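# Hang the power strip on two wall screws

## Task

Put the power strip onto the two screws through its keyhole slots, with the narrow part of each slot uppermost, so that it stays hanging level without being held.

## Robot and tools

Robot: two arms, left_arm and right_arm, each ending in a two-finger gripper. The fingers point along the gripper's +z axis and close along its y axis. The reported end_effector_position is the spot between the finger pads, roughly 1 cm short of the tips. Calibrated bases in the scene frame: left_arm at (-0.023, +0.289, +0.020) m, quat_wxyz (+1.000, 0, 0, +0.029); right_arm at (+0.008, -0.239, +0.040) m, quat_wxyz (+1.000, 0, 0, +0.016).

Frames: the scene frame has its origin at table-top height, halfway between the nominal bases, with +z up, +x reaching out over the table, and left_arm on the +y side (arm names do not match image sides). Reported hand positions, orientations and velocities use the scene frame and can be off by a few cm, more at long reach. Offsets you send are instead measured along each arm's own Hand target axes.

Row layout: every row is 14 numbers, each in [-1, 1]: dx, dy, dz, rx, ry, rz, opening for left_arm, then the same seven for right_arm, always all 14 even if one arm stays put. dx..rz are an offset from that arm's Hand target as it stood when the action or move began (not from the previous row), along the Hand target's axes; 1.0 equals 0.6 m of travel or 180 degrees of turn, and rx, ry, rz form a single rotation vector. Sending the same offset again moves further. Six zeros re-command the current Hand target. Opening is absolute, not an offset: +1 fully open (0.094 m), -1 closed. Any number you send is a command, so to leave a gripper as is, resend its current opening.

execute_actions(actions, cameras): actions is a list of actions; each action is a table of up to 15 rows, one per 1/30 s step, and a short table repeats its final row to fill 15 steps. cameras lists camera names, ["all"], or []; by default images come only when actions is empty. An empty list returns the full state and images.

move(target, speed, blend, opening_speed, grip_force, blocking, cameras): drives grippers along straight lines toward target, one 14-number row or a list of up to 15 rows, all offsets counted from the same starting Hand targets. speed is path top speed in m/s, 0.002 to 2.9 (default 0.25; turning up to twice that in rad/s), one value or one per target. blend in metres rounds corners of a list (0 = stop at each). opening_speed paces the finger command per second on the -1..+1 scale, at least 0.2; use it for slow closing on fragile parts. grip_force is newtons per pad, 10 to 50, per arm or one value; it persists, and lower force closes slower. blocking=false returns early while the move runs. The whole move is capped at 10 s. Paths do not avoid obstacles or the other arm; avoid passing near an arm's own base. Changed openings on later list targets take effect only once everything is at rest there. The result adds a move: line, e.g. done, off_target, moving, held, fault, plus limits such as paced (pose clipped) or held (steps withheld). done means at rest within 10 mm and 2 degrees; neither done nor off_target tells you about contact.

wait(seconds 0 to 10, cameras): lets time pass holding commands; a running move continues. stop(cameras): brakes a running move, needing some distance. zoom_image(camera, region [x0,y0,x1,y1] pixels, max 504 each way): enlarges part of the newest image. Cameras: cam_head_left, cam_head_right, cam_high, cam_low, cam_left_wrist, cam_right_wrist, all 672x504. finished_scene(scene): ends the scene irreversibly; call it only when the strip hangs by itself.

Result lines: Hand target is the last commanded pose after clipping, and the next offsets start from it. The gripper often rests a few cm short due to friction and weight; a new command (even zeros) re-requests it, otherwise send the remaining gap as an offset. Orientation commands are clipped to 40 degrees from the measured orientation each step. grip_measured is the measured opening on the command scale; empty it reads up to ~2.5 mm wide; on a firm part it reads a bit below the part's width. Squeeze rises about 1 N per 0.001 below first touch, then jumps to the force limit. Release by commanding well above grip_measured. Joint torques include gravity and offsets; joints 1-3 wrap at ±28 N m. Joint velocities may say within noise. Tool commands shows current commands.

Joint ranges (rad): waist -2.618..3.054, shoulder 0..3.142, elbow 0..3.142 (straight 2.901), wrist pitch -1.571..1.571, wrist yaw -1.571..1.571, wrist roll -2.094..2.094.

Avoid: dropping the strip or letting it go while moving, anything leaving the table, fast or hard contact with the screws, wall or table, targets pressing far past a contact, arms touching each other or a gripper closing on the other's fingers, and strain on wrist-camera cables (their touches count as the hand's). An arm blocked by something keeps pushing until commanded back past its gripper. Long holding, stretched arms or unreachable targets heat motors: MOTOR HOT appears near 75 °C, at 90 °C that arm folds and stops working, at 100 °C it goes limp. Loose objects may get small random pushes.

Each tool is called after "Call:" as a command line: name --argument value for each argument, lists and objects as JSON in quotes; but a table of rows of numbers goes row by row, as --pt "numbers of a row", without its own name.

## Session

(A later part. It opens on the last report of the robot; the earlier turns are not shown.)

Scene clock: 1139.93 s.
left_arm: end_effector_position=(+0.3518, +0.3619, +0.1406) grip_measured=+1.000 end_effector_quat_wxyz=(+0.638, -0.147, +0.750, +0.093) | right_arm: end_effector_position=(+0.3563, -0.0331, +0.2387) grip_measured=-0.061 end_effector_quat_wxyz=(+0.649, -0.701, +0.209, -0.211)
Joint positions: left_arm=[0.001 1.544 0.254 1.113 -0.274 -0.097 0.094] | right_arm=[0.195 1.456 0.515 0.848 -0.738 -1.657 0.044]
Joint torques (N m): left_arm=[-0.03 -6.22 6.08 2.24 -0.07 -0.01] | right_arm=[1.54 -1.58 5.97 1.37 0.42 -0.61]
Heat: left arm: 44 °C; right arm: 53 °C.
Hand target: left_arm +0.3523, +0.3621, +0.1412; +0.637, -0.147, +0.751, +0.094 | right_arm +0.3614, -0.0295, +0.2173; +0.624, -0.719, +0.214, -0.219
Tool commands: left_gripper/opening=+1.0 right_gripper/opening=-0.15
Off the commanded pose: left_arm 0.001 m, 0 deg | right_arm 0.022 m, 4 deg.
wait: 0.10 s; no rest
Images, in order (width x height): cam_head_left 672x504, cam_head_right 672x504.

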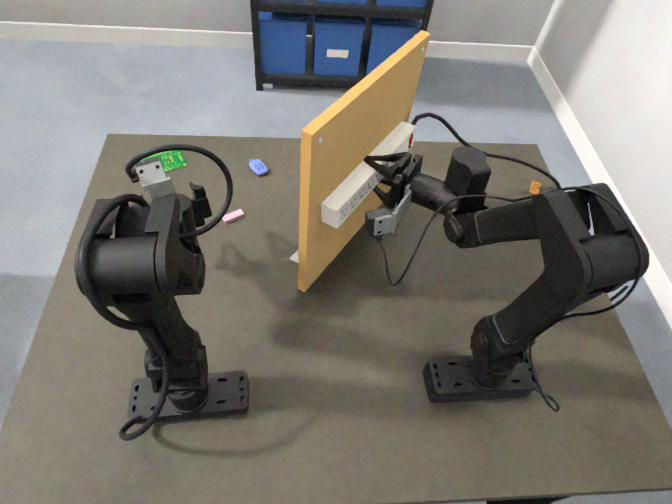

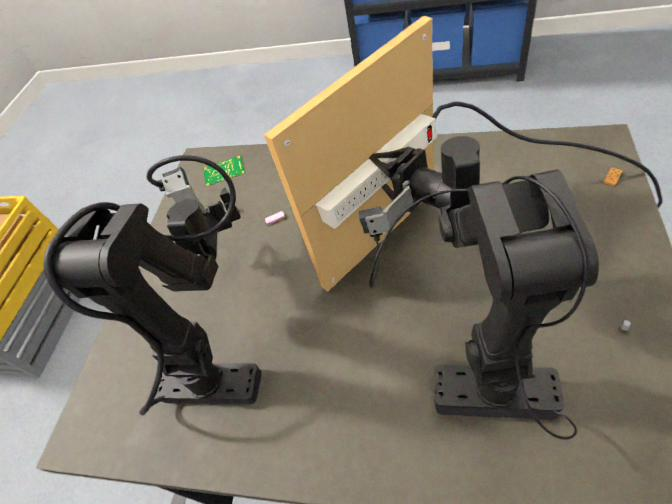

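Call:
move --target '[0,0,0,0,0,0,1, 0.0,0.002,0.0,0.0,0.0,-0.01,-0.15]' --speed 0.03

Scene clock: 1147.93 s.
left_arm: end_effector_position=(+0.3518, +0.3619, +0.1406) grip_measured=+1.000 end_effector_quat_wxyz=(+0.638, -0.147, +0.750, +0.093) | right_arm: end_effector_position=(+0.3563, -0.0331, +0.2386) grip_measured=-0.061 end_effector_quat_wxyz=(+0.650, -0.700, +0.207, -0.211)
Joint positions: left_arm=[0.001 1.544 0.254 1.113 -0.274 -0.097 0.094] | right_arm=[0.194 1.461 0.513 0.859 -0.741 -1.658 0.044]
Joint torques (N m): left_arm=[-0.05 -6.22 6.08 2.23 -0.06 0] | right_arm=[1.47 -1.61 5.72 1.4 0.45 -0.88]
Heat: left arm: 44 °C; right arm: 53 °C.
Hand target: left_arm +0.3523, +0.3621, +0.1412; +0.637, -0.147, +0.751, +0.094 | right_arm +0.3613, -0.0297, +0.2161; +0.620, -0.723, +0.202, -0.228
Off the commanded pose: left_arm 0.001 m, 0 deg | right_arm 0.023 m, 5 deg.
move: off_target (right_arm)

Call:
move --target '[0,0,0,0,0,0,1, 0.0,0.004,-0.003,0.0,0.0,0.022,-0.15]' --speed 0.03

Call:
wait --seconds 0.1 --cameras '["cam_head_left"]'

Call:
zoom_image --camera "cam_head_left" --region '[310, 150, 380, 220]'

Call:
zoom_image --camera "cam_head_left" --region '[360, 90, 430, 160]'

Scene clock: 1160.87 s.
left_arm: end_effector_position=(+0.3518, +0.3619, +0.1406) grip_measured=+1.000 end_effector_quat_wxyz=(+0.638, -0.147, +0.750, +0.093) | right_arm: end_effector_position=(+0.3563, -0.0332, +0.2386) grip_measured=-0.061 end_effector_quat_wxyz=(+0.652, -0.698, +0.209, -0.210)
Joint positions: left_arm=[0.001 1.544 0.254 1.113 -0.274 -0.097 0.094] | right_arm=[0.194 1.464 0.51 0.87 -0.74 -1.648 0.044]
Joint torques (N m): left_arm=[-0.03 -6.23 6.06 2.23 -0.06 -0.01] | right_arm=[1.17 -1.92 5.37 1.31 0.39 -0.36]
Heat: left arm: 44 °C; right arm: 53 °C.
Hand target: left_arm +0.3523, +0.3621, +0.1412; +0.637, -0.147, +0.751, +0.094 | right_arm +0.3603, -0.0316, +0.2140; +0.628, -0.715, +0.227, -0.207
Off the commanded pose: left_arm 0.001 m, 0 deg | right_arm 0.025 m, 4 deg.
move: off_target (right_arm)

Scene clock: 1160.97 s.
left_arm: end_effector_position=(+0.3518, +0.3619, +0.1406) grip_measured=+1.000 end_effector_quat_wxyz=(+0.638, -0.147, +0.750, +0.093) | right_arm: end_effector_position=(+0.3563, -0.0332, +0.2386) grip_measured=-0.061 end_effector_quat_wxyz=(+0.652, -0.698, +0.209, -0.210)
Joint positions: left_arm=[0.001 1.544 0.254 1.113 -0.274 -0.097 0.094] | right_arm=[0.194 1.464 0.51 0.87 -0.74 -1.648 0.044]
Joint torques (N m): left_arm=[-0.03 -6.22 6.06 2.24 -0.06 -0.01] | right_arm=[1.11 -1.95 5.33 1.32 0.41 -0.39]
Heat: left arm: 44 °C; right arm: 53 °C.
Hand target: left_arm +0.3523, +0.3621, +0.1412; +0.637, -0.147, +0.751, +0.094 | right_arm +0.3603, -0.0316, +0.2140; +0.628, -0.715, +0.227, -0.207
Tool commands: left_gripper/opening=+1.0 right_gripper/opening=-0.15
Off the commanded pose: left_arm 0.001 m, 0 deg | right_arm 0.025 m, 4 deg.
wait: 0.10 s; no rest
Images, in order (width x height): cam_head_left 672x504.

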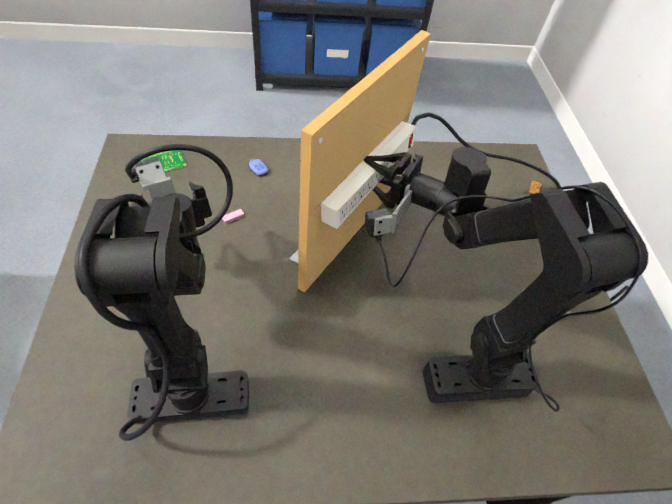

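Scaled by 7.200.

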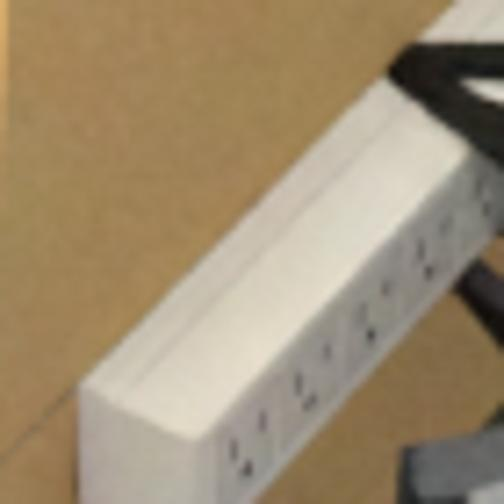

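Scaled by 7.200.

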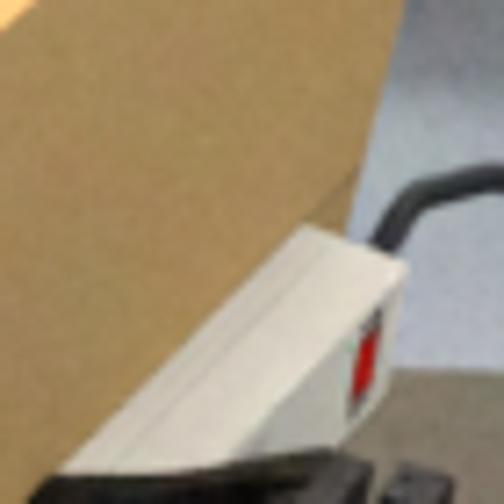

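Call:
move --target '[0,0,0,0,0,0,1, 0.0,-0.01,-0.025,0.0,0.0,0.0,-0.15]' --speed 0.03

Scene clock: 1165.47 s.
left_arm: end_effector_position=(+0.3518, +0.3619, +0.1406) grip_measured=+1.000 end_effector_quat_wxyz=(+0.638, -0.147, +0.750, +0.093) | right_arm: end_effector_position=(+0.3562, -0.0349, +0.2381) grip_measured=-0.061 end_effector_quat_wxyz=(+0.650, -0.699, +0.213, -0.209)
Joint positions: left_arm=[0.001 1.544 0.254 1.113 -0.274 -0.097 0.094] | right_arm=[0.189 1.457 0.509 0.858 -0.741 -1.647 0.044]
Joint torques (N m): left_arm=[-0.05 -6.22 6.06 2.24 -0.06 -0.01] | right_arm=[-1.18 -6.69 4.11 0.99 0.02 -0.4]
Heat: left arm: 44 °C; right arm: 53 °C.
Hand target: left_arm +0.3523, +0.3621, +0.1412; +0.637, -0.147, +0.751, +0.094 | right_arm +0.3520, -0.0429, +0.2219; +0.628, -0.715, +0.227, -0.207
Off the commanded pose: left_arm 0.001 m, 0 deg | right_arm 0.019 m, 4 deg.
move: off_target (right_arm)

Call:
wait --seconds 0.1 --cameras '["cam_head_left","cam_head_right"]'

Call:
zoom_image --camera "cam_head_left" --region '[310, 150, 380, 220]'

Call:
zoom_image --camera "cam_head_left" --region '[360, 90, 430, 160]'

Call:
zoom_image --camera "cam_head_right" --region '[380, 90, 450, 160]'

Call:
zoom_image --camera "cam_head_right" --region '[300, 150, 370, 220]'

Scene clock: 1170.43 s.
left_arm: end_effector_position=(+0.3518, +0.3619, +0.1406) grip_measured=+1.000 end_effector_quat_wxyz=(+0.638, -0.147, +0.750, +0.093) | right_arm: end_effector_position=(+0.3562, -0.0349, +0.2381) grip_measured=-0.061 end_effector_quat_wxyz=(+0.650, -0.699, +0.213, -0.209)
Joint positions: left_arm=[0.001 1.544 0.254 1.113 -0.274 -0.097 0.094] | right_arm=[0.189 1.457 0.509 0.858 -0.741 -1.647 0.044]
Joint torques (N m): left_arm=[-0.05 -6.22 6.08 2.24 -0.06 -0.01] | right_arm=[-1.11 -6.61 4.12 0.99 0.03 -0.39]
Heat: left arm: 44 °C; right arm: 52 °C.
Hand target: left_arm +0.3523, +0.3621, +0.1412; +0.637, -0.147, +0.751, +0.094 | right_arm +0.3520, -0.0429, +0.2219; +0.628, -0.715, +0.227, -0.207
Tool commands: left_gripper/opening=+1.0 right_gripper/opening=-0.15
Off the commanded pose: left_arm 0.001 m, 0 deg | right_arm 0.019 m, 4 deg.
wait: 0.10 s; at rest from the start
Images, in order (width x height): cam_head_left 672x504, cam_head_right 672x504.

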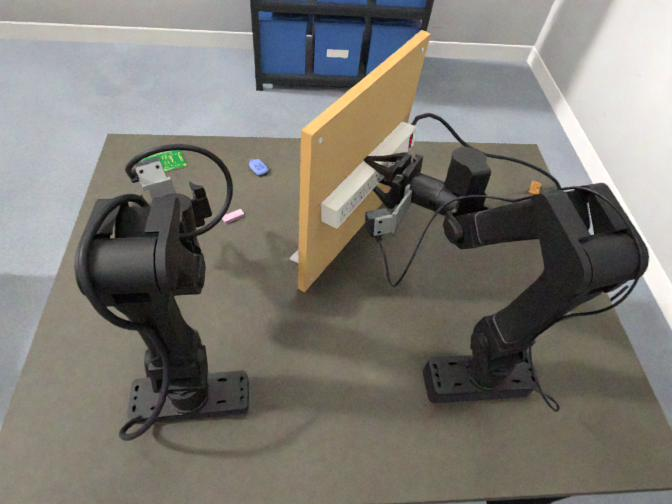

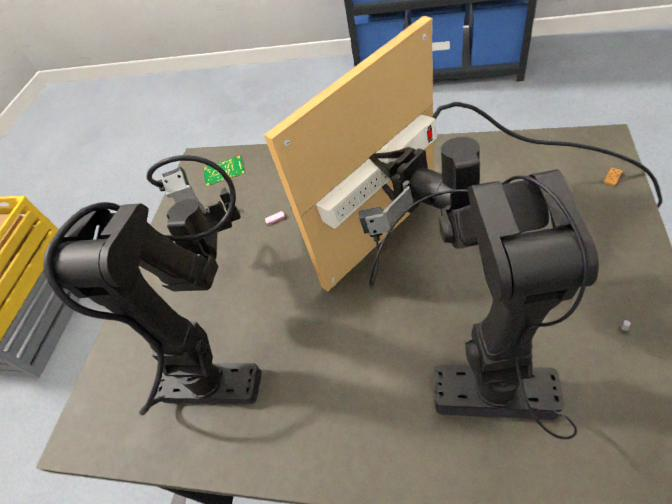

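Scaled by 7.200.

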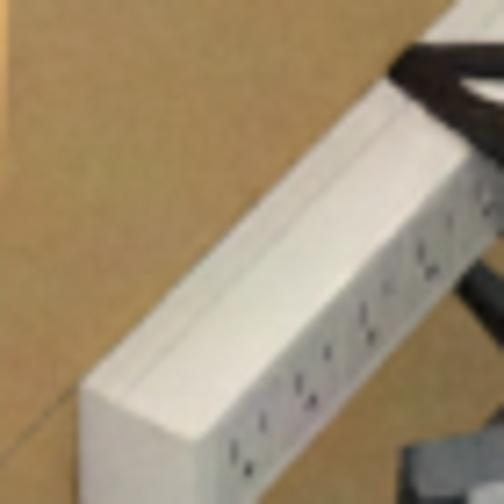

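Scaled by 7.200.

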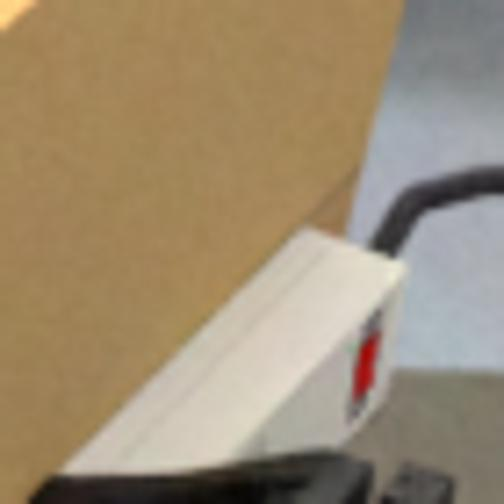

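Scaled by 7.200.

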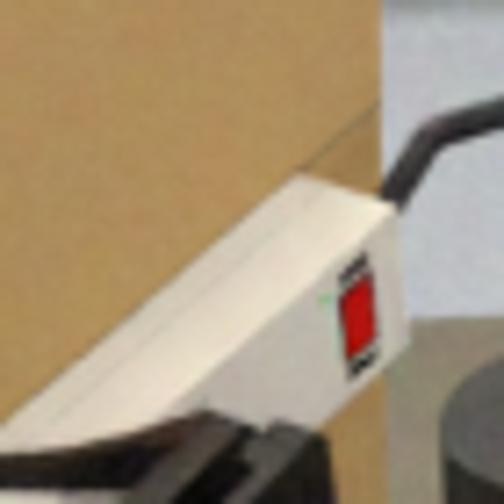

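Scaled by 7.200.

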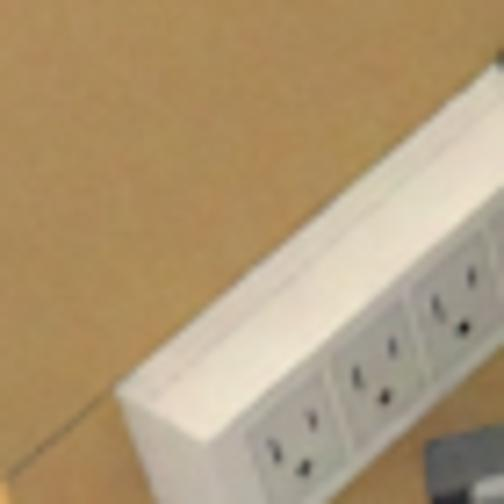

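Call:
move --target '[0,0,0,0,0,0,1, 0.0,0.0,0.0,0.0,0.025,0.0,-0.15]' --speed 0.03

Call:
wait --seconds 0.1 --cameras '["cam_head_left","cam_head_right"]'

Call:
zoom_image --camera "cam_head_left" --region '[360, 90, 430, 160]'

Call:
zoom_image --camera "cam_head_right" --region '[380, 90, 450, 160]'

Call:
move --target '[0,0,0,0,0,0,1, 0.0,0.0,0.0,0.0,-0.05,0.0,-0.15]' --speed 0.03

Call:
wait --seconds 0.1 --cameras '["cam_head_left","cam_head_right"]'

Call:
zoom_image --camera "cam_head_left" --region '[310, 150, 380, 220]'

Scene clock: 1180.40 s.
left_arm: end_effector_position=(+0.3518, +0.3619, +0.1406) grip_measured=+1.000 end_effector_quat_wxyz=(+0.638, -0.147, +0.750, +0.093) | right_arm: end_effector_position=(+0.3567, -0.0354, +0.2387) grip_measured=-0.061 end_effector_quat_wxyz=(+0.641, -0.693, +0.234, -0.231)
Joint positions: left_arm=[0.001 1.544 0.254 1.113 -0.274 -0.097 0.094] | right_arm=[0.223 1.424 0.486 0.85 -0.642 -1.644 0.044]
Joint torques (N m): left_arm=[-0.03 -6.22 6.06 2.23 -0.07 -0.01] | right_arm=[-0.31 -6.54 3.43 1.21 0.32 -0.32]
Heat: left arm: 44 °C; right arm: 51 °C.
Hand target: left_arm +0.3523, +0.3621, +0.1412; +0.637, -0.147, +0.751, +0.094 | right_arm +0.3520, -0.0430, +0.2217; +0.618, -0.706, +0.252, -0.235
Off the commanded pose: left_arm 0.001 m, 0 deg | right_arm 0.019 m, 4 deg.
move: off_target (right_arm)

Scene clock: 1180.50 s.
left_arm: end_effector_position=(+0.3518, +0.3619, +0.1406) grip_measured=+1.000 end_effector_quat_wxyz=(+0.638, -0.147, +0.750, +0.093) | right_arm: end_effector_position=(+0.3567, -0.0354, +0.2387) grip_measured=-0.061 end_effector_quat_wxyz=(+0.641, -0.693, +0.234, -0.231)
Joint positions: left_arm=[0.001 1.544 0.254 1.113 -0.274 -0.097 0.094] | right_arm=[0.223 1.424 0.486 0.85 -0.642 -1.644 0.044]
Joint torques (N m): left_arm=[-0.03 -6.22 6.06 2.23 -0.07 -0.01] | right_arm=[-0.31 -6.56 3.44 1.22 0.31 -0.32]
Heat: left arm: 44 °C; right arm: 51 °C.
Hand target: left_arm +0.3523, +0.3621, +0.1412; +0.637, -0.147, +0.751, +0.094 | right_arm +0.3520, -0.0430, +0.2217; +0.618, -0.706, +0.252, -0.235
Tool commands: left_gripper/opening=+1.0 right_gripper/opening=-0.15
Off the commanded pose: left_arm 0.001 m, 0 deg | right_arm 0.019 m, 4 deg.
wait: 0.10 s; no rest
Images, in order (width x height): cam_head_left 672x504, cam_head_right 672x504.

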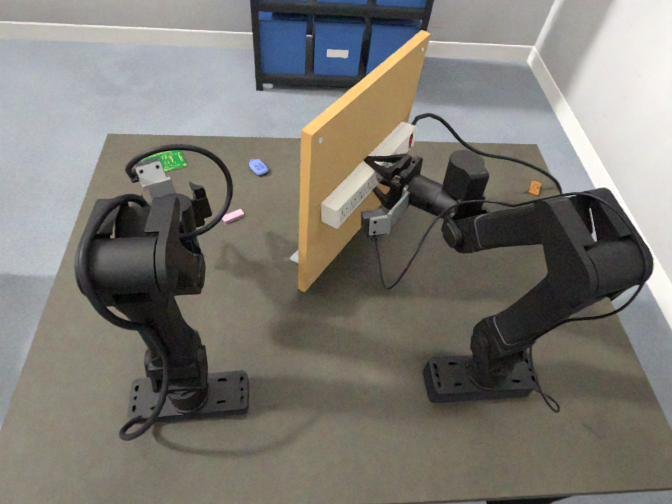

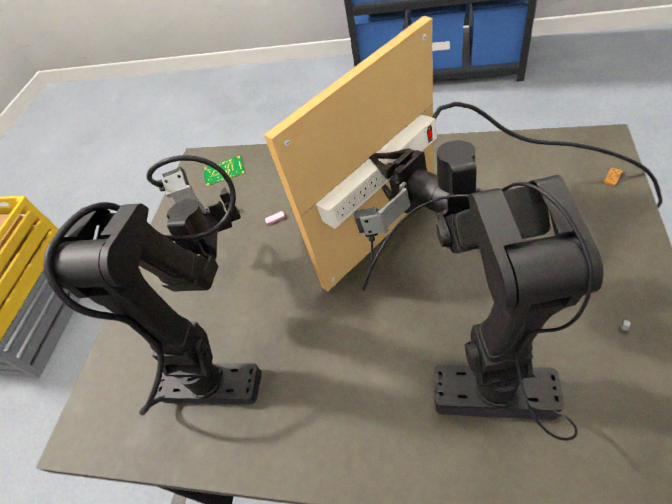

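Scaled by 7.200.

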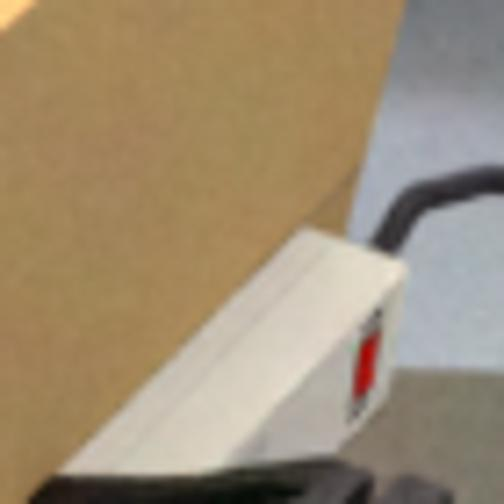

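Scaled by 7.200.

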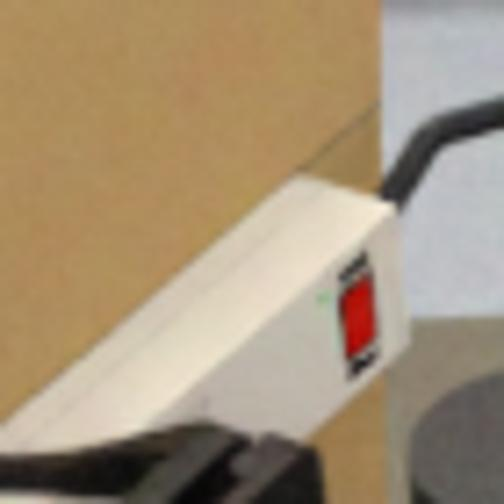

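Scene clock: 1183.43 s.
left_arm: end_effector_position=(+0.3518, +0.3619, +0.1406) grip_measured=+1.000 end_effector_quat_wxyz=(+0.638, -0.147, +0.750, +0.093) | right_arm: end_effector_position=(+0.3557, -0.0352, +0.2385) grip_measured=-0.061 end_effector_quat_wxyz=(-0.649, +0.705, -0.204, +0.198)
Joint positions: left_arm=[0.001 1.544 0.254 1.113 -0.274 -0.097 0.094] | right_arm=[0.174 1.458 0.529 0.818 -0.785 -1.664 0.044]
Joint torques (N m): left_arm=[-0.03 -6.22 6.06 2.24 -0.07 -0.01] | right_arm=[-2.97 -3.75 5.35 1.18 -0.74 -0.39]
Heat: left arm: 44 °C; right arm: 52 °C.
Hand target: left_arm +0.3523, +0.3621, +0.1412; +0.637, -0.147, +0.751, +0.094 | right_arm +0.3520, -0.0430, +0.2219; -0.636, +0.723, -0.202, +0.179
Off the commanded pose: left_arm 0.001 m, 0 deg | right_arm 0.019 m, 3 deg.
move: off_target (right_arm)

Scene clock: 1183.53 s.
left_arm: end_effector_position=(+0.3518, +0.3619, +0.1406) grip_measured=+1.000 end_effector_quat_wxyz=(+0.638, -0.147, +0.750, +0.093) | right_arm: end_effector_position=(+0.3557, -0.0352, +0.2385) grip_measured=-0.061 end_effector_quat_wxyz=(-0.649, +0.705, -0.204, +0.198)
Joint positions: left_arm=[0.001 1.544 0.254 1.113 -0.274 -0.097 0.094] | right_arm=[0.174 1.458 0.529 0.818 -0.785 -1.664 0.044]
Joint torques (N m): left_arm=[-0.03 -6.22 6.06 2.23 -0.07 -0.01] | right_arm=[-3.02 -3.79 5.44 1.18 -0.77 -0.38]
Heat: left arm: 44 °C; right arm: 52 °C.
Hand target: left_arm +0.3523, +0.3621, +0.1412; +0.637, -0.147, +0.751, +0.094 | right_arm +0.3520, -0.0430, +0.2219; -0.636, +0.723, -0.202, +0.179
Tool commands: left_gripper/opening=+1.0 right_gripper/opening=-0.15
Off the commanded pose: left_arm 0.001 m, 0 deg | right_arm 0.019 m, 3 deg.
wait: 0.10 s; no rest
Images, in order (width x height): cam_head_left 672x504, cam_head_right 672x504.

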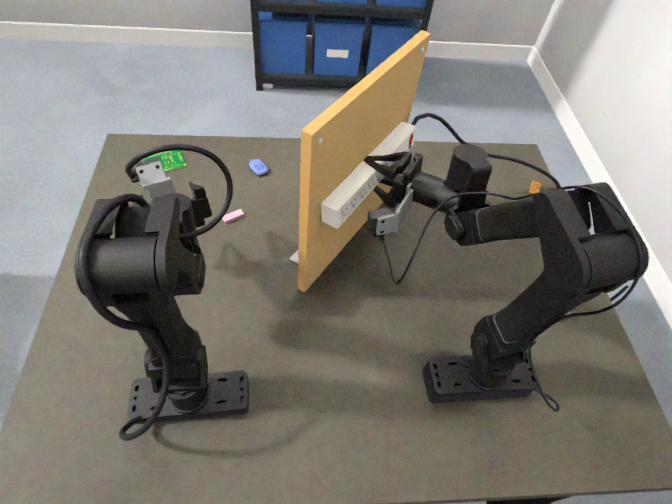

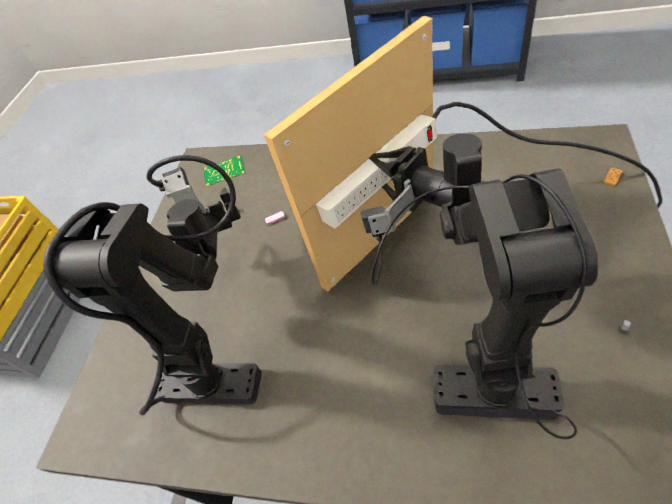

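Scaled by 7.200.

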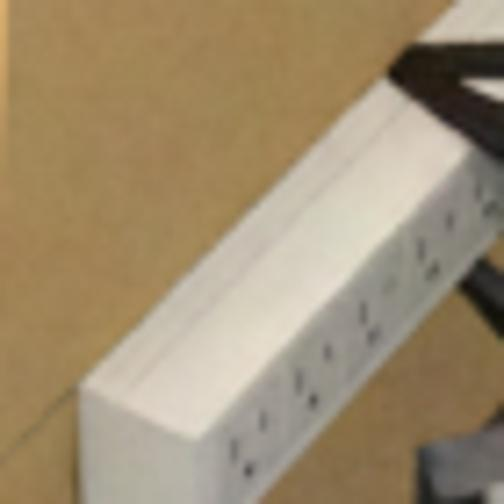

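Call:
move --target '[0,0,0,0,0,0,1, 0.0,-0.035,0.014,0.0,0.025,0.0,-0.15]' --speed 0.03

Scene clock: 1190.80 s.
left_arm: end_effector_position=(+0.3518, +0.3619, +0.1406) grip_measured=+1.000 end_effector_quat_wxyz=(+0.638, -0.147, +0.750, +0.093) | right_arm: end_effector_position=(+0.3557, -0.0341, +0.2389) grip_measured=-0.061 end_effector_quat_wxyz=(-0.637, +0.710, -0.218, +0.204)
Joint positions: left_arm=[0.001 1.544 0.254 1.113 -0.274 -0.097 0.094] | right_arm=[0.195 1.421 0.535 0.747 -0.731 -1.676 0.044]
Joint torques (N m): left_arm=[-0.03 -6.23 6.06 2.23 -0.06 -0.01] | right_arm=[0.76 -6.37 7.77 1.07 0.27 -0.09]
Heat: left arm: 44 °C; right arm: 52 °C.
Hand target: left_arm +0.3523, +0.3621, +0.1412; +0.637, -0.147, +0.751, +0.094 | right_arm +0.3577, -0.0337, +0.2415; -0.628, +0.715, -0.227, +0.207
Off the commanded pose: left_arm 0.001 m, 0 deg | right_arm 0.003 m, 2 deg.
move: done

Call:
move --target '[0,0,0,0,0,0,1, 0,0,0,0,0,0,0.1]' --opening_speed 0.2

Call:
wait --seconds 0.1 --cameras '["cam_head_left","cam_head_right"]'

Call:
zoom_image --camera "cam_head_left" --region '[310, 110, 440, 240]'

Scene clock: 1195.20 s.
left_arm: end_effector_position=(+0.3518, +0.3619, +0.1406) grip_measured=+1.000 end_effector_quat_wxyz=(+0.638, -0.147, +0.750, +0.093) | right_arm: end_effector_position=(+0.3555, -0.0346, +0.2362) grip_measured=+0.098 end_effector_quat_wxyz=(-0.631, +0.714, -0.220, +0.207)
Joint positions: left_arm=[0.001 1.544 0.254 1.113 -0.274 -0.097 0.094] | right_arm=[0.198 1.415 0.535 0.723 -0.72 -1.693 0.052]
Joint torques (N m): left_arm=[-0.05 -6.23 6.06 2.23 -0.07 -0.01] | right_arm=[0.61 -5.87 7.88 1.27 0.15 0.04]
Heat: left arm: 44 °C; right arm: 53 °C.
Hand target: left_arm +0.3523, +0.3621, +0.1412; +0.637, -0.147, +0.751, +0.094 | right_arm +0.3577, -0.0336, +0.2414; -0.628, +0.715, -0.227, +0.207
Off the commanded pose: left_arm 0.001 m, 0 deg | right_arm 0.006 m, 1 deg.
move: done

Scene clock: 1195.30 s.
left_arm: end_effector_position=(+0.3518, +0.3619, +0.1406) grip_measured=+1.000 end_effector_quat_wxyz=(+0.638, -0.147, +0.750, +0.093) | right_arm: end_effector_position=(+0.3555, -0.0346, +0.2362) grip_measured=+0.098 end_effector_quat_wxyz=(-0.631, +0.714, -0.220, +0.207)
Joint positions: left_arm=[0.001 1.544 0.254 1.113 -0.274 -0.097 0.094] | right_arm=[0.198 1.415 0.535 0.723 -0.72 -1.693 0.052]
Joint torques (N m): left_arm=[-0.05 -6.22 6.08 2.23 -0.06 0] | right_arm=[0.64 -5.93 7.88 1.26 0.12 0.06]
Heat: left arm: 44 °C; right arm: 53 °C.
Hand target: left_arm +0.3523, +0.3621, +0.1412; +0.637, -0.147, +0.751, +0.094 | right_arm +0.3577, -0.0336, +0.2414; -0.628, +0.715, -0.227, +0.207
Tool commands: left_gripper/opening=+1.0 right_gripper/opening=+0.1
Off the commanded pose: left_arm 0.001 m, 0 deg | right_arm 0.006 m, 1 deg.
wait: 0.10 s; no rest
Images, in order (width x height): cam_head_left 672x504, cam_head_right 672x504.

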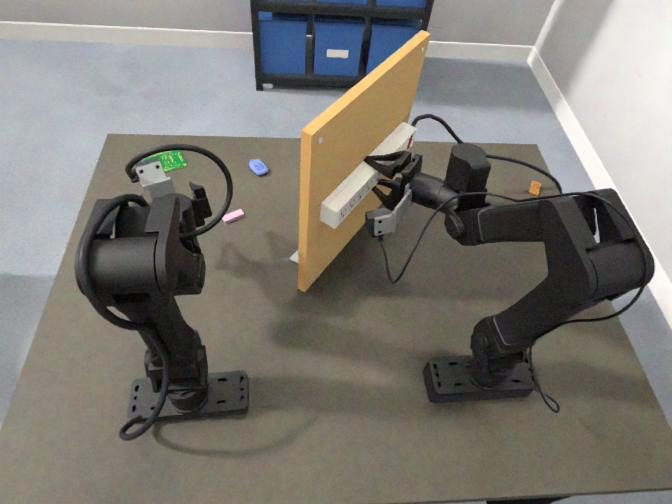

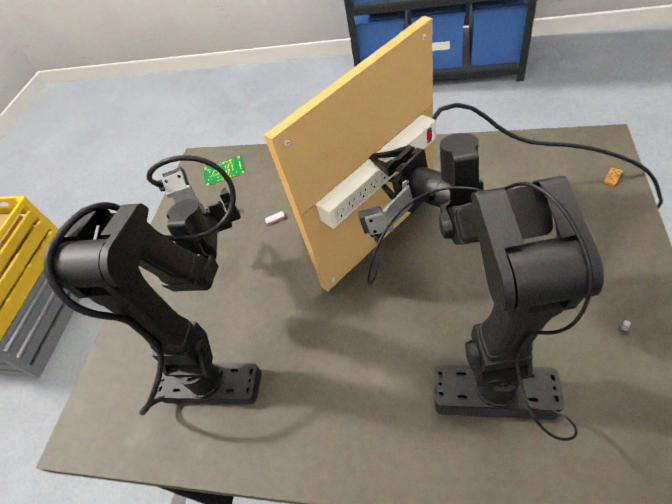

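Scaled by 3.877.

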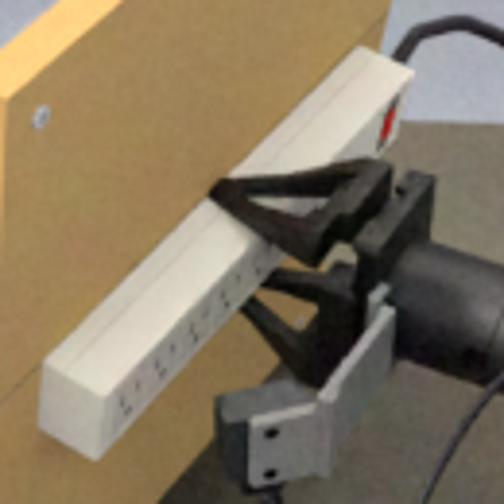

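Call:
move --target '[0,0,0,0,0,0,1, 0,-0.003,0,0,0,0,0.55]' --opening_speed 0.3 --cameras '["cam_head_left","cam_head_right"]'

Call:
zoom_image --camera "cam_head_left" --region '[310, 110, 440, 240]'

Scene clock: 1201.67 s.
left_arm: end_effector_position=(+0.3518, +0.3619, +0.1406) grip_measured=+1.000 end_effector_quat_wxyz=(+0.638, -0.147, +0.750, +0.093) | right_arm: end_effector_position=(+0.3536, -0.0361, +0.2271) grip_measured=+0.548 end_effector_quat_wxyz=(-0.620, +0.723, -0.234, +0.194)
Joint positions: left_arm=[0.001 1.544 0.254 1.113 -0.274 -0.097 0.094] | right_arm=[0.197 1.406 0.535 0.663 -0.716 -1.698 0.073]
Joint torques (N m): left_arm=[-0.03 -6.22 6.06 2.24 -0.06 -0.01] | right_arm=[0.76 -5.72 8.31 1.69 0.06 0.08]
Heat: left arm: 44 °C; right arm: 54 °C.
Hand target: left_arm +0.3523, +0.3621, +0.1412; +0.637, -0.147, +0.751, +0.094 | right_arm +0.3578, -0.0334, +0.2433; -0.628, +0.715, -0.227, +0.207
Off the commanded pose: left_arm 0.001 m, 0 deg | right_arm 0.017 m, 2 deg.
move: off_target (right_arm)
Images, in order (width x height): cam_head_left 672x504, cam_head_right 672x504.

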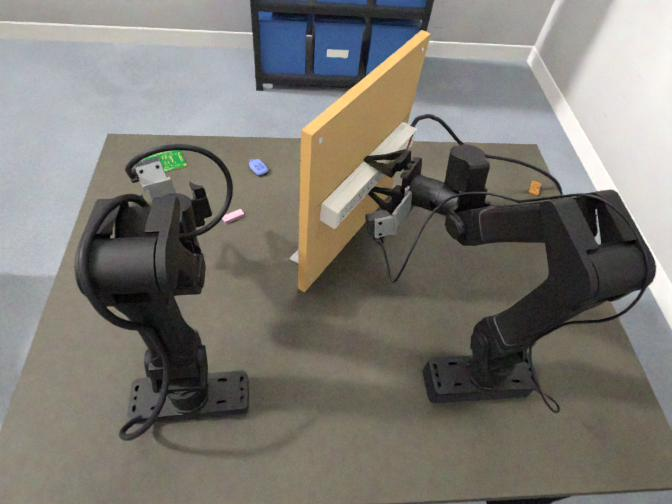

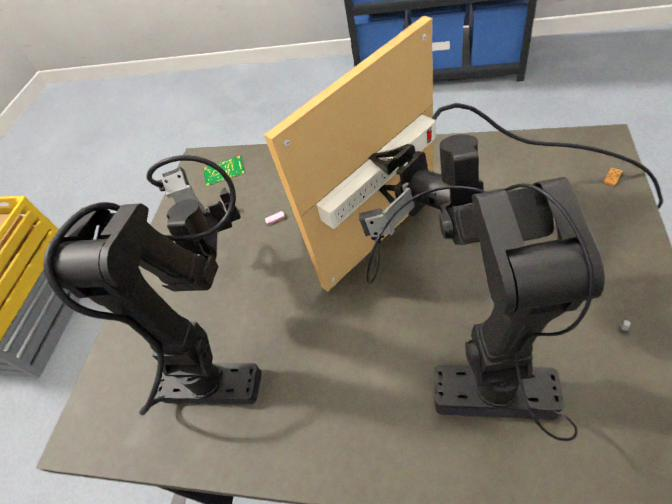

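Scaled by 3.877.

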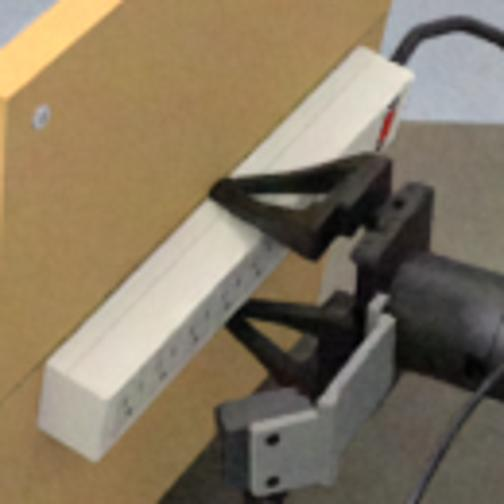

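Call:
move --target '[0,0,0,0,0,0,1, 0,-0.03,0,0,0,0,0.75]' --speed 0.03

Scene clock: 1206.30 s.
left_arm: end_effector_position=(+0.3518, +0.3619, +0.1406) grip_measured=+1.000 end_effector_quat_wxyz=(+0.638, -0.147, +0.750, +0.093) | right_arm: end_effector_position=(+0.3520, -0.0380, +0.2276) grip_measured=+0.748 end_effector_quat_wxyz=(-0.608, +0.730, -0.251, +0.183)
Joint positions: left_arm=[0.001 1.544 0.254 1.113 -0.274 -0.097 0.094] | right_arm=[0.197 1.37 0.556 0.558 -0.703 -1.699 0.082]
Joint torques (N m): left_arm=[-0.03 -6.22 6.06 2.23 -0.06 0] | right_arm=[1.16 -6.53 10.51 1.81 -0.06 0.11]
Heat: left arm: 44 °C; right arm: 55 °C.
Hand target: left_arm +0.3523, +0.3621, +0.1412; +0.637, -0.147, +0.751, +0.094 | right_arm +0.3590, -0.0315, +0.2612; -0.628, +0.715, -0.227, +0.207
Off the commanded pose: left_arm 0.001 m, 0 deg | right_arm 0.035 m, 5 deg.
move: off_target (right_arm)

Call:
move --target '[0,0,0,0,0,0,1, 0,0,-0.2,0,0,0,0.75]' --speed 0.06 --cameras '["cam_head_left","cam_head_right"]'

Call:
zoom_image --camera "cam_head_left" --region '[310, 110, 440, 240]'

Scene clock: 1217.37 s.
left_arm: end_effector_position=(+0.3518, +0.3619, +0.1406) grip_measured=+1.000 end_effector_quat_wxyz=(+0.638, -0.147, +0.750, +0.093) | right_arm: end_effector_position=(+0.2945, -0.1280, +0.2785) grip_measured=+0.748 end_effector_quat_wxyz=(-0.626, +0.715, -0.224, +0.215)
Joint positions: left_arm=[0.001 1.544 0.254 1.113 -0.274 -0.097 0.094] | right_arm=[-0.22 0.965 0.505 0.179 -1.11 -1.852 0.082]
Joint torques (N m): left_arm=[-0.03 -6.22 6.06 2.23 -0.06 -0.01] | right_arm=[-0.58 -2.96 6.26 1.3 -0.32 0]
Heat: left arm: 44 °C; right arm: 58 °C.
Hand target: left_arm +0.3523, +0.3621, +0.1412; +0.637, -0.147, +0.751, +0.094 | right_arm +0.2893, -0.1279, +0.2763; -0.628, +0.715, -0.227, +0.207
Off the commanded pose: left_arm 0.001 m, 0 deg | right_arm 0.006 m, 1 deg.
move: done
Images, in order (width x height): cam_head_left 672x504, cam_head_right 672x504.

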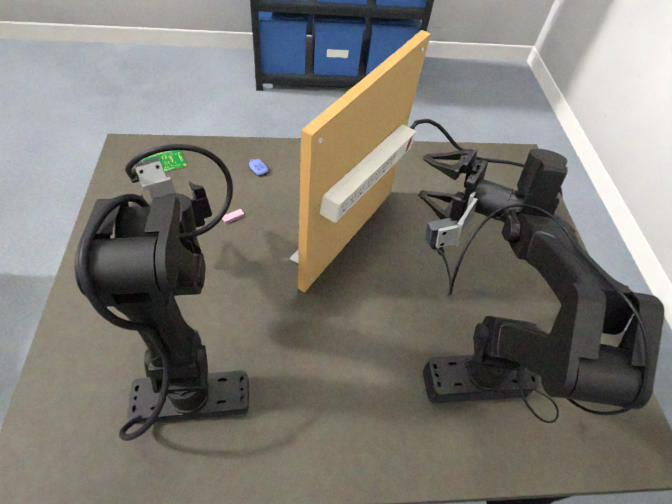

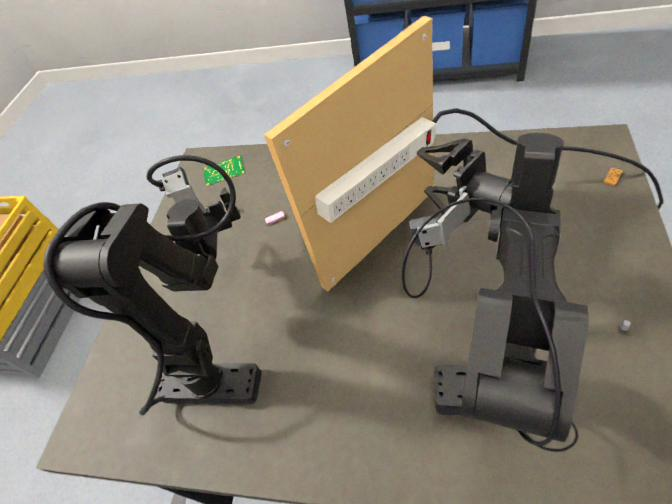

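Scaled by 3.877.

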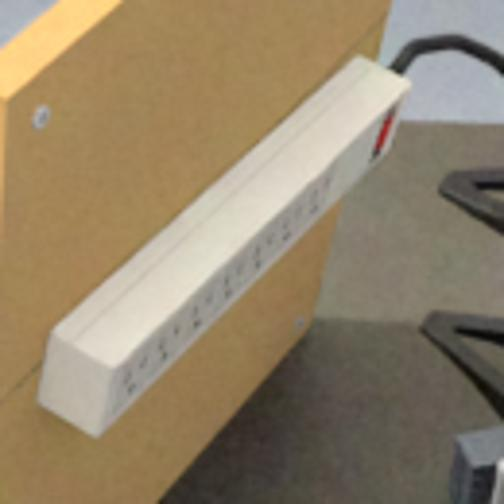

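Call:
wait --seconds 0.5 --cameras '["cam_head_left","cam_head_right","cam_high","cam_low","cam_left_wrist","cam_right_wrist"]'

Call:
zoom_image --camera "cam_head_left" --region '[310, 130, 380, 230]'

Call:
zoom_image --camera "cam_head_right" --region '[300, 100, 450, 230]'

Call:
zoom_image --camera "cam_head_left" --region '[360, 90, 430, 160]'

Scene clock: 1225.43 s.
left_arm: end_effector_position=(+0.3518, +0.3619, +0.1406) grip_measured=+1.000 end_effector_quat_wxyz=(+0.638, -0.147, +0.750, +0.093) | right_arm: end_effector_position=(+0.2944, -0.1280, +0.2785) grip_measured=+0.748 end_effector_quat_wxyz=(-0.626, +0.715, -0.223, +0.215)
Joint positions: left_arm=[0.001 1.544 0.254 1.113 -0.274 -0.097 0.094] | right_arm=[-0.22 0.965 0.505 0.179 -1.11 -1.852 0.082]
Joint torques (N m): left_arm=[-0.03 -6.23 6.06 2.24 -0.07 -0.01] | right_arm=[-0.58 -3.02 6.26 1.27 -0.34 0.02]
Heat: left arm: 44 °C; right arm: 57 °C.
Hand target: left_arm +0.3523, +0.3621, +0.1412; +0.637, -0.147, +0.751, +0.094 | right_arm +0.2893, -0.1279, +0.2764; -0.628, +0.715, -0.227, +0.207
Tool commands: left_gripper/opening=+1.0 right_gripper/opening=+0.75
Off the commanded pose: left_arm 0.001 m, 0 deg | right_arm 0.006 m, 1 deg.
wait: 0.50 s; at rest from the start

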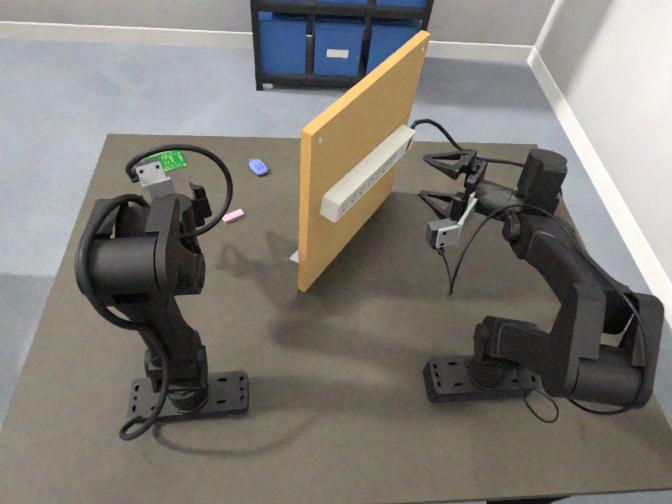

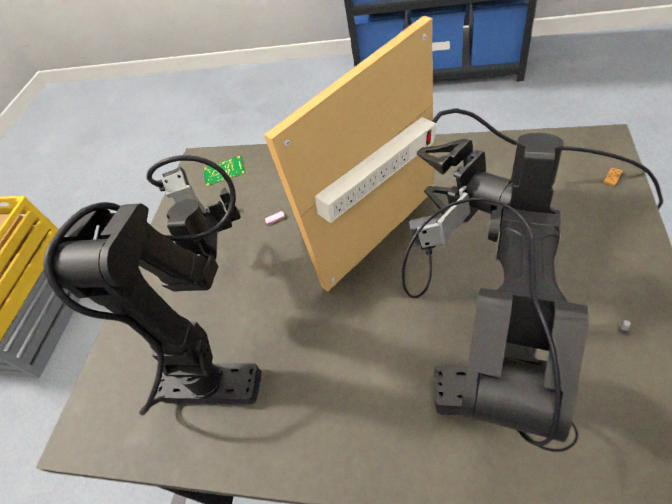

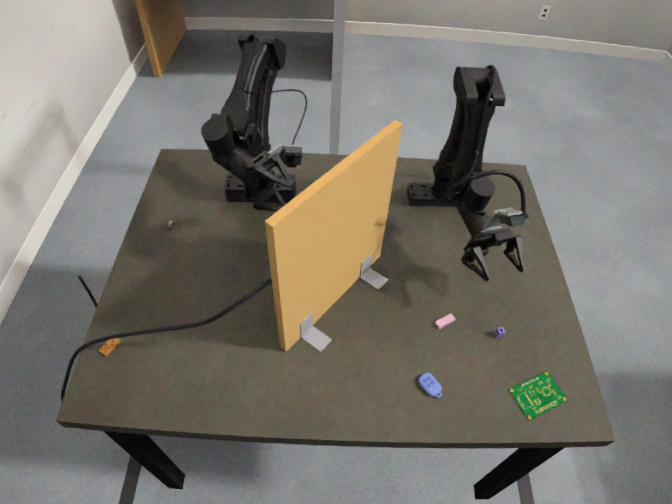

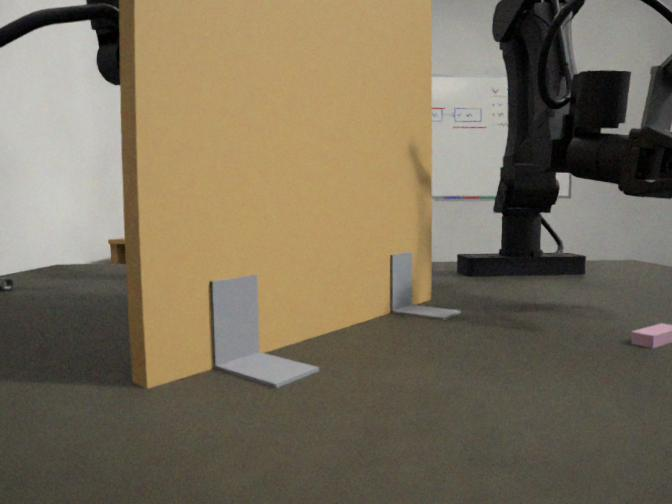

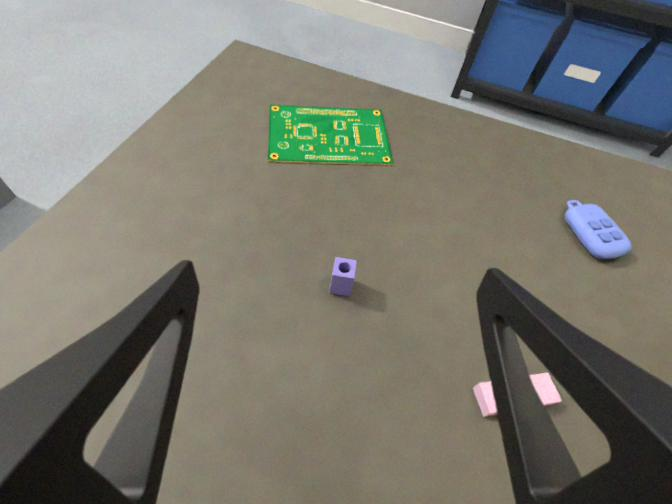

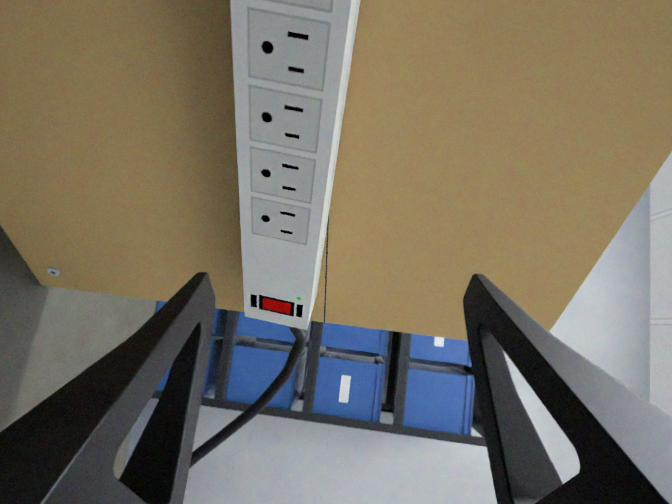

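Scaled by 5.040.

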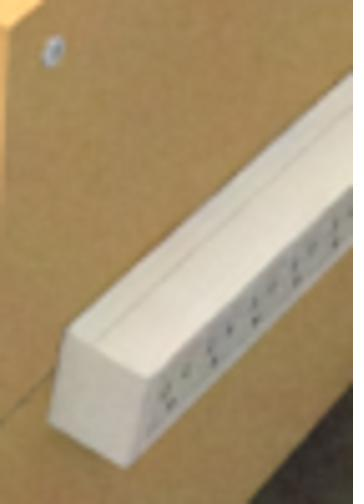

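Scaled by 3.360.

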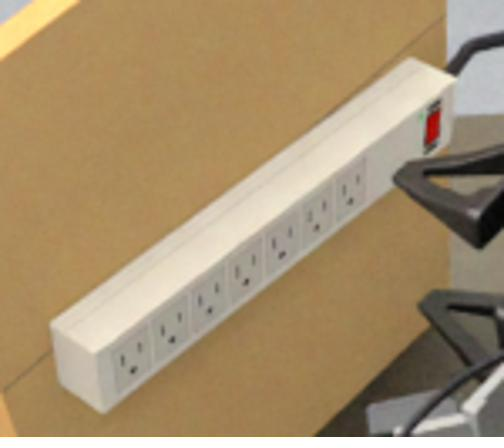

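Scaled by 7.200.

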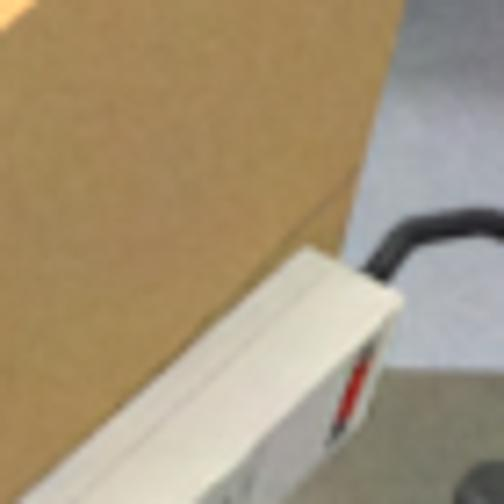

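Call:
move --target '[0,0,0,0,0,0,1, 0,0,0,0.06,0.0,0.02,1.0]' --speed 0.1

Scene clock: 1248.70 s.
left_arm: end_effector_position=(+0.3518, +0.3619, +0.1406) grip_measured=+1.000 end_effector_quat_wxyz=(+0.638, -0.147, +0.750, +0.093) | right_arm: end_effector_position=(+0.2894, -0.1268, +0.2845) grip_measured=+0.998 end_effector_quat_wxyz=(+0.698, -0.647, +0.213, -0.221)
Joint positions: left_arm=[0.001 1.544 0.254 1.113 -0.274 -0.097 0.094] | right_arm=[-0.227 1.075 0.289 0.958 -1.136 -1.403 0.094]
Joint torques (N m): left_arm=[-0.03 -6.23 6.08 2.24 -0.06 -0.01] | right_arm=[-0.39 -0.96 5.07 1.4 0.07 0.14]
Heat: left arm: 44 °C; right arm: 54 °C.
Hand target: left_arm +0.3523, +0.3621, +0.1412; +0.637, -0.147, +0.751, +0.094 | right_arm +0.2892, -0.1279, +0.2764; +0.698, -0.645, +0.229, -0.207
Off the commanded pose: left_arm 0.001 m, 0 deg | right_arm 0.008 m, 2 deg.
move: done

Call:
move --target '[0,0,0,0,0,0,1, -0.0045,0.016,0.0908,0.0,0.0,0.0,1.0]' --speed 0.08 --cameras '["cam_head_left","cam_head_right","cam_right_wrist"]'

Scene clock: 1258.90 s.
left_arm: end_effector_position=(+0.3518, +0.3619, +0.1406) grip_measured=+1.000 end_effector_quat_wxyz=(+0.638, -0.147, +0.750, +0.093) | right_arm: end_effector_position=(+0.3132, -0.0835, +0.2621) grip_measured=+0.998 end_effector_quat_wxyz=(+0.695, -0.648, +0.234, -0.203)
Joint positions: left_arm=[0.001 1.544 0.254 1.113 -0.274 -0.097 0.094] | right_arm=[0.013 1.239 0.31 1.008 -0.893 -1.446 0.094]
Joint torques (N m): left_arm=[-0.03 -6.22 6.06 2.23 -0.07 -0.01] | right_arm=[0.49 -1.74 8.32 1.58 0.08 0.04]
Heat: left arm: 44 °C; right arm: 54 °C.
Hand target: left_arm +0.3523, +0.3621, +0.1412; +0.637, -0.147, +0.751, +0.094 | right_arm +0.3191, -0.0816, +0.2703; +0.698, -0.645, +0.229, -0.208
Off the commanded pose: left_arm 0.001 m, 0 deg | right_arm 0.010 m, 1 deg.
move: done
Images, in order (width x height): cam_head_left 672x504, cam_head_right 672x504, cam_right_wrist 672x504.

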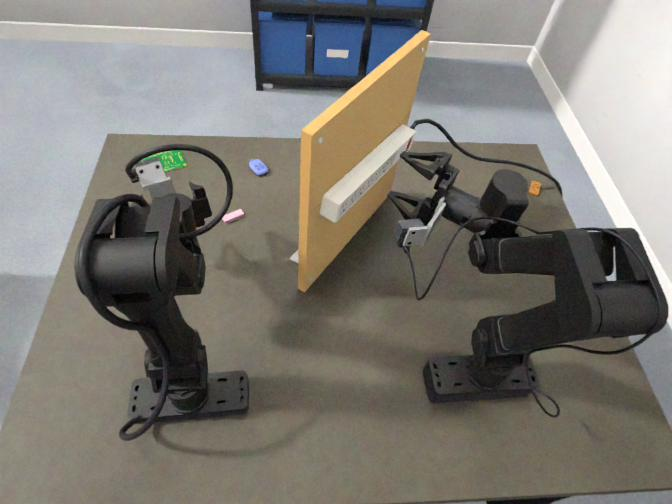

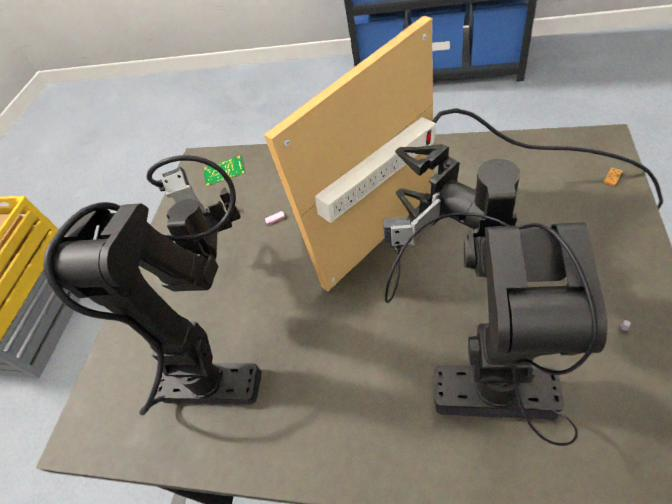

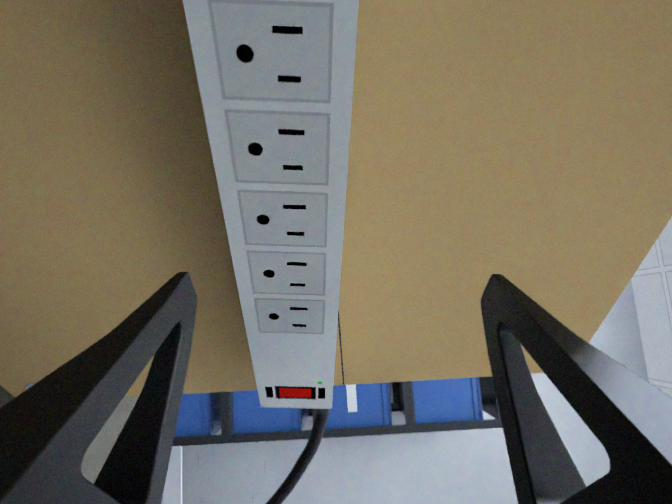

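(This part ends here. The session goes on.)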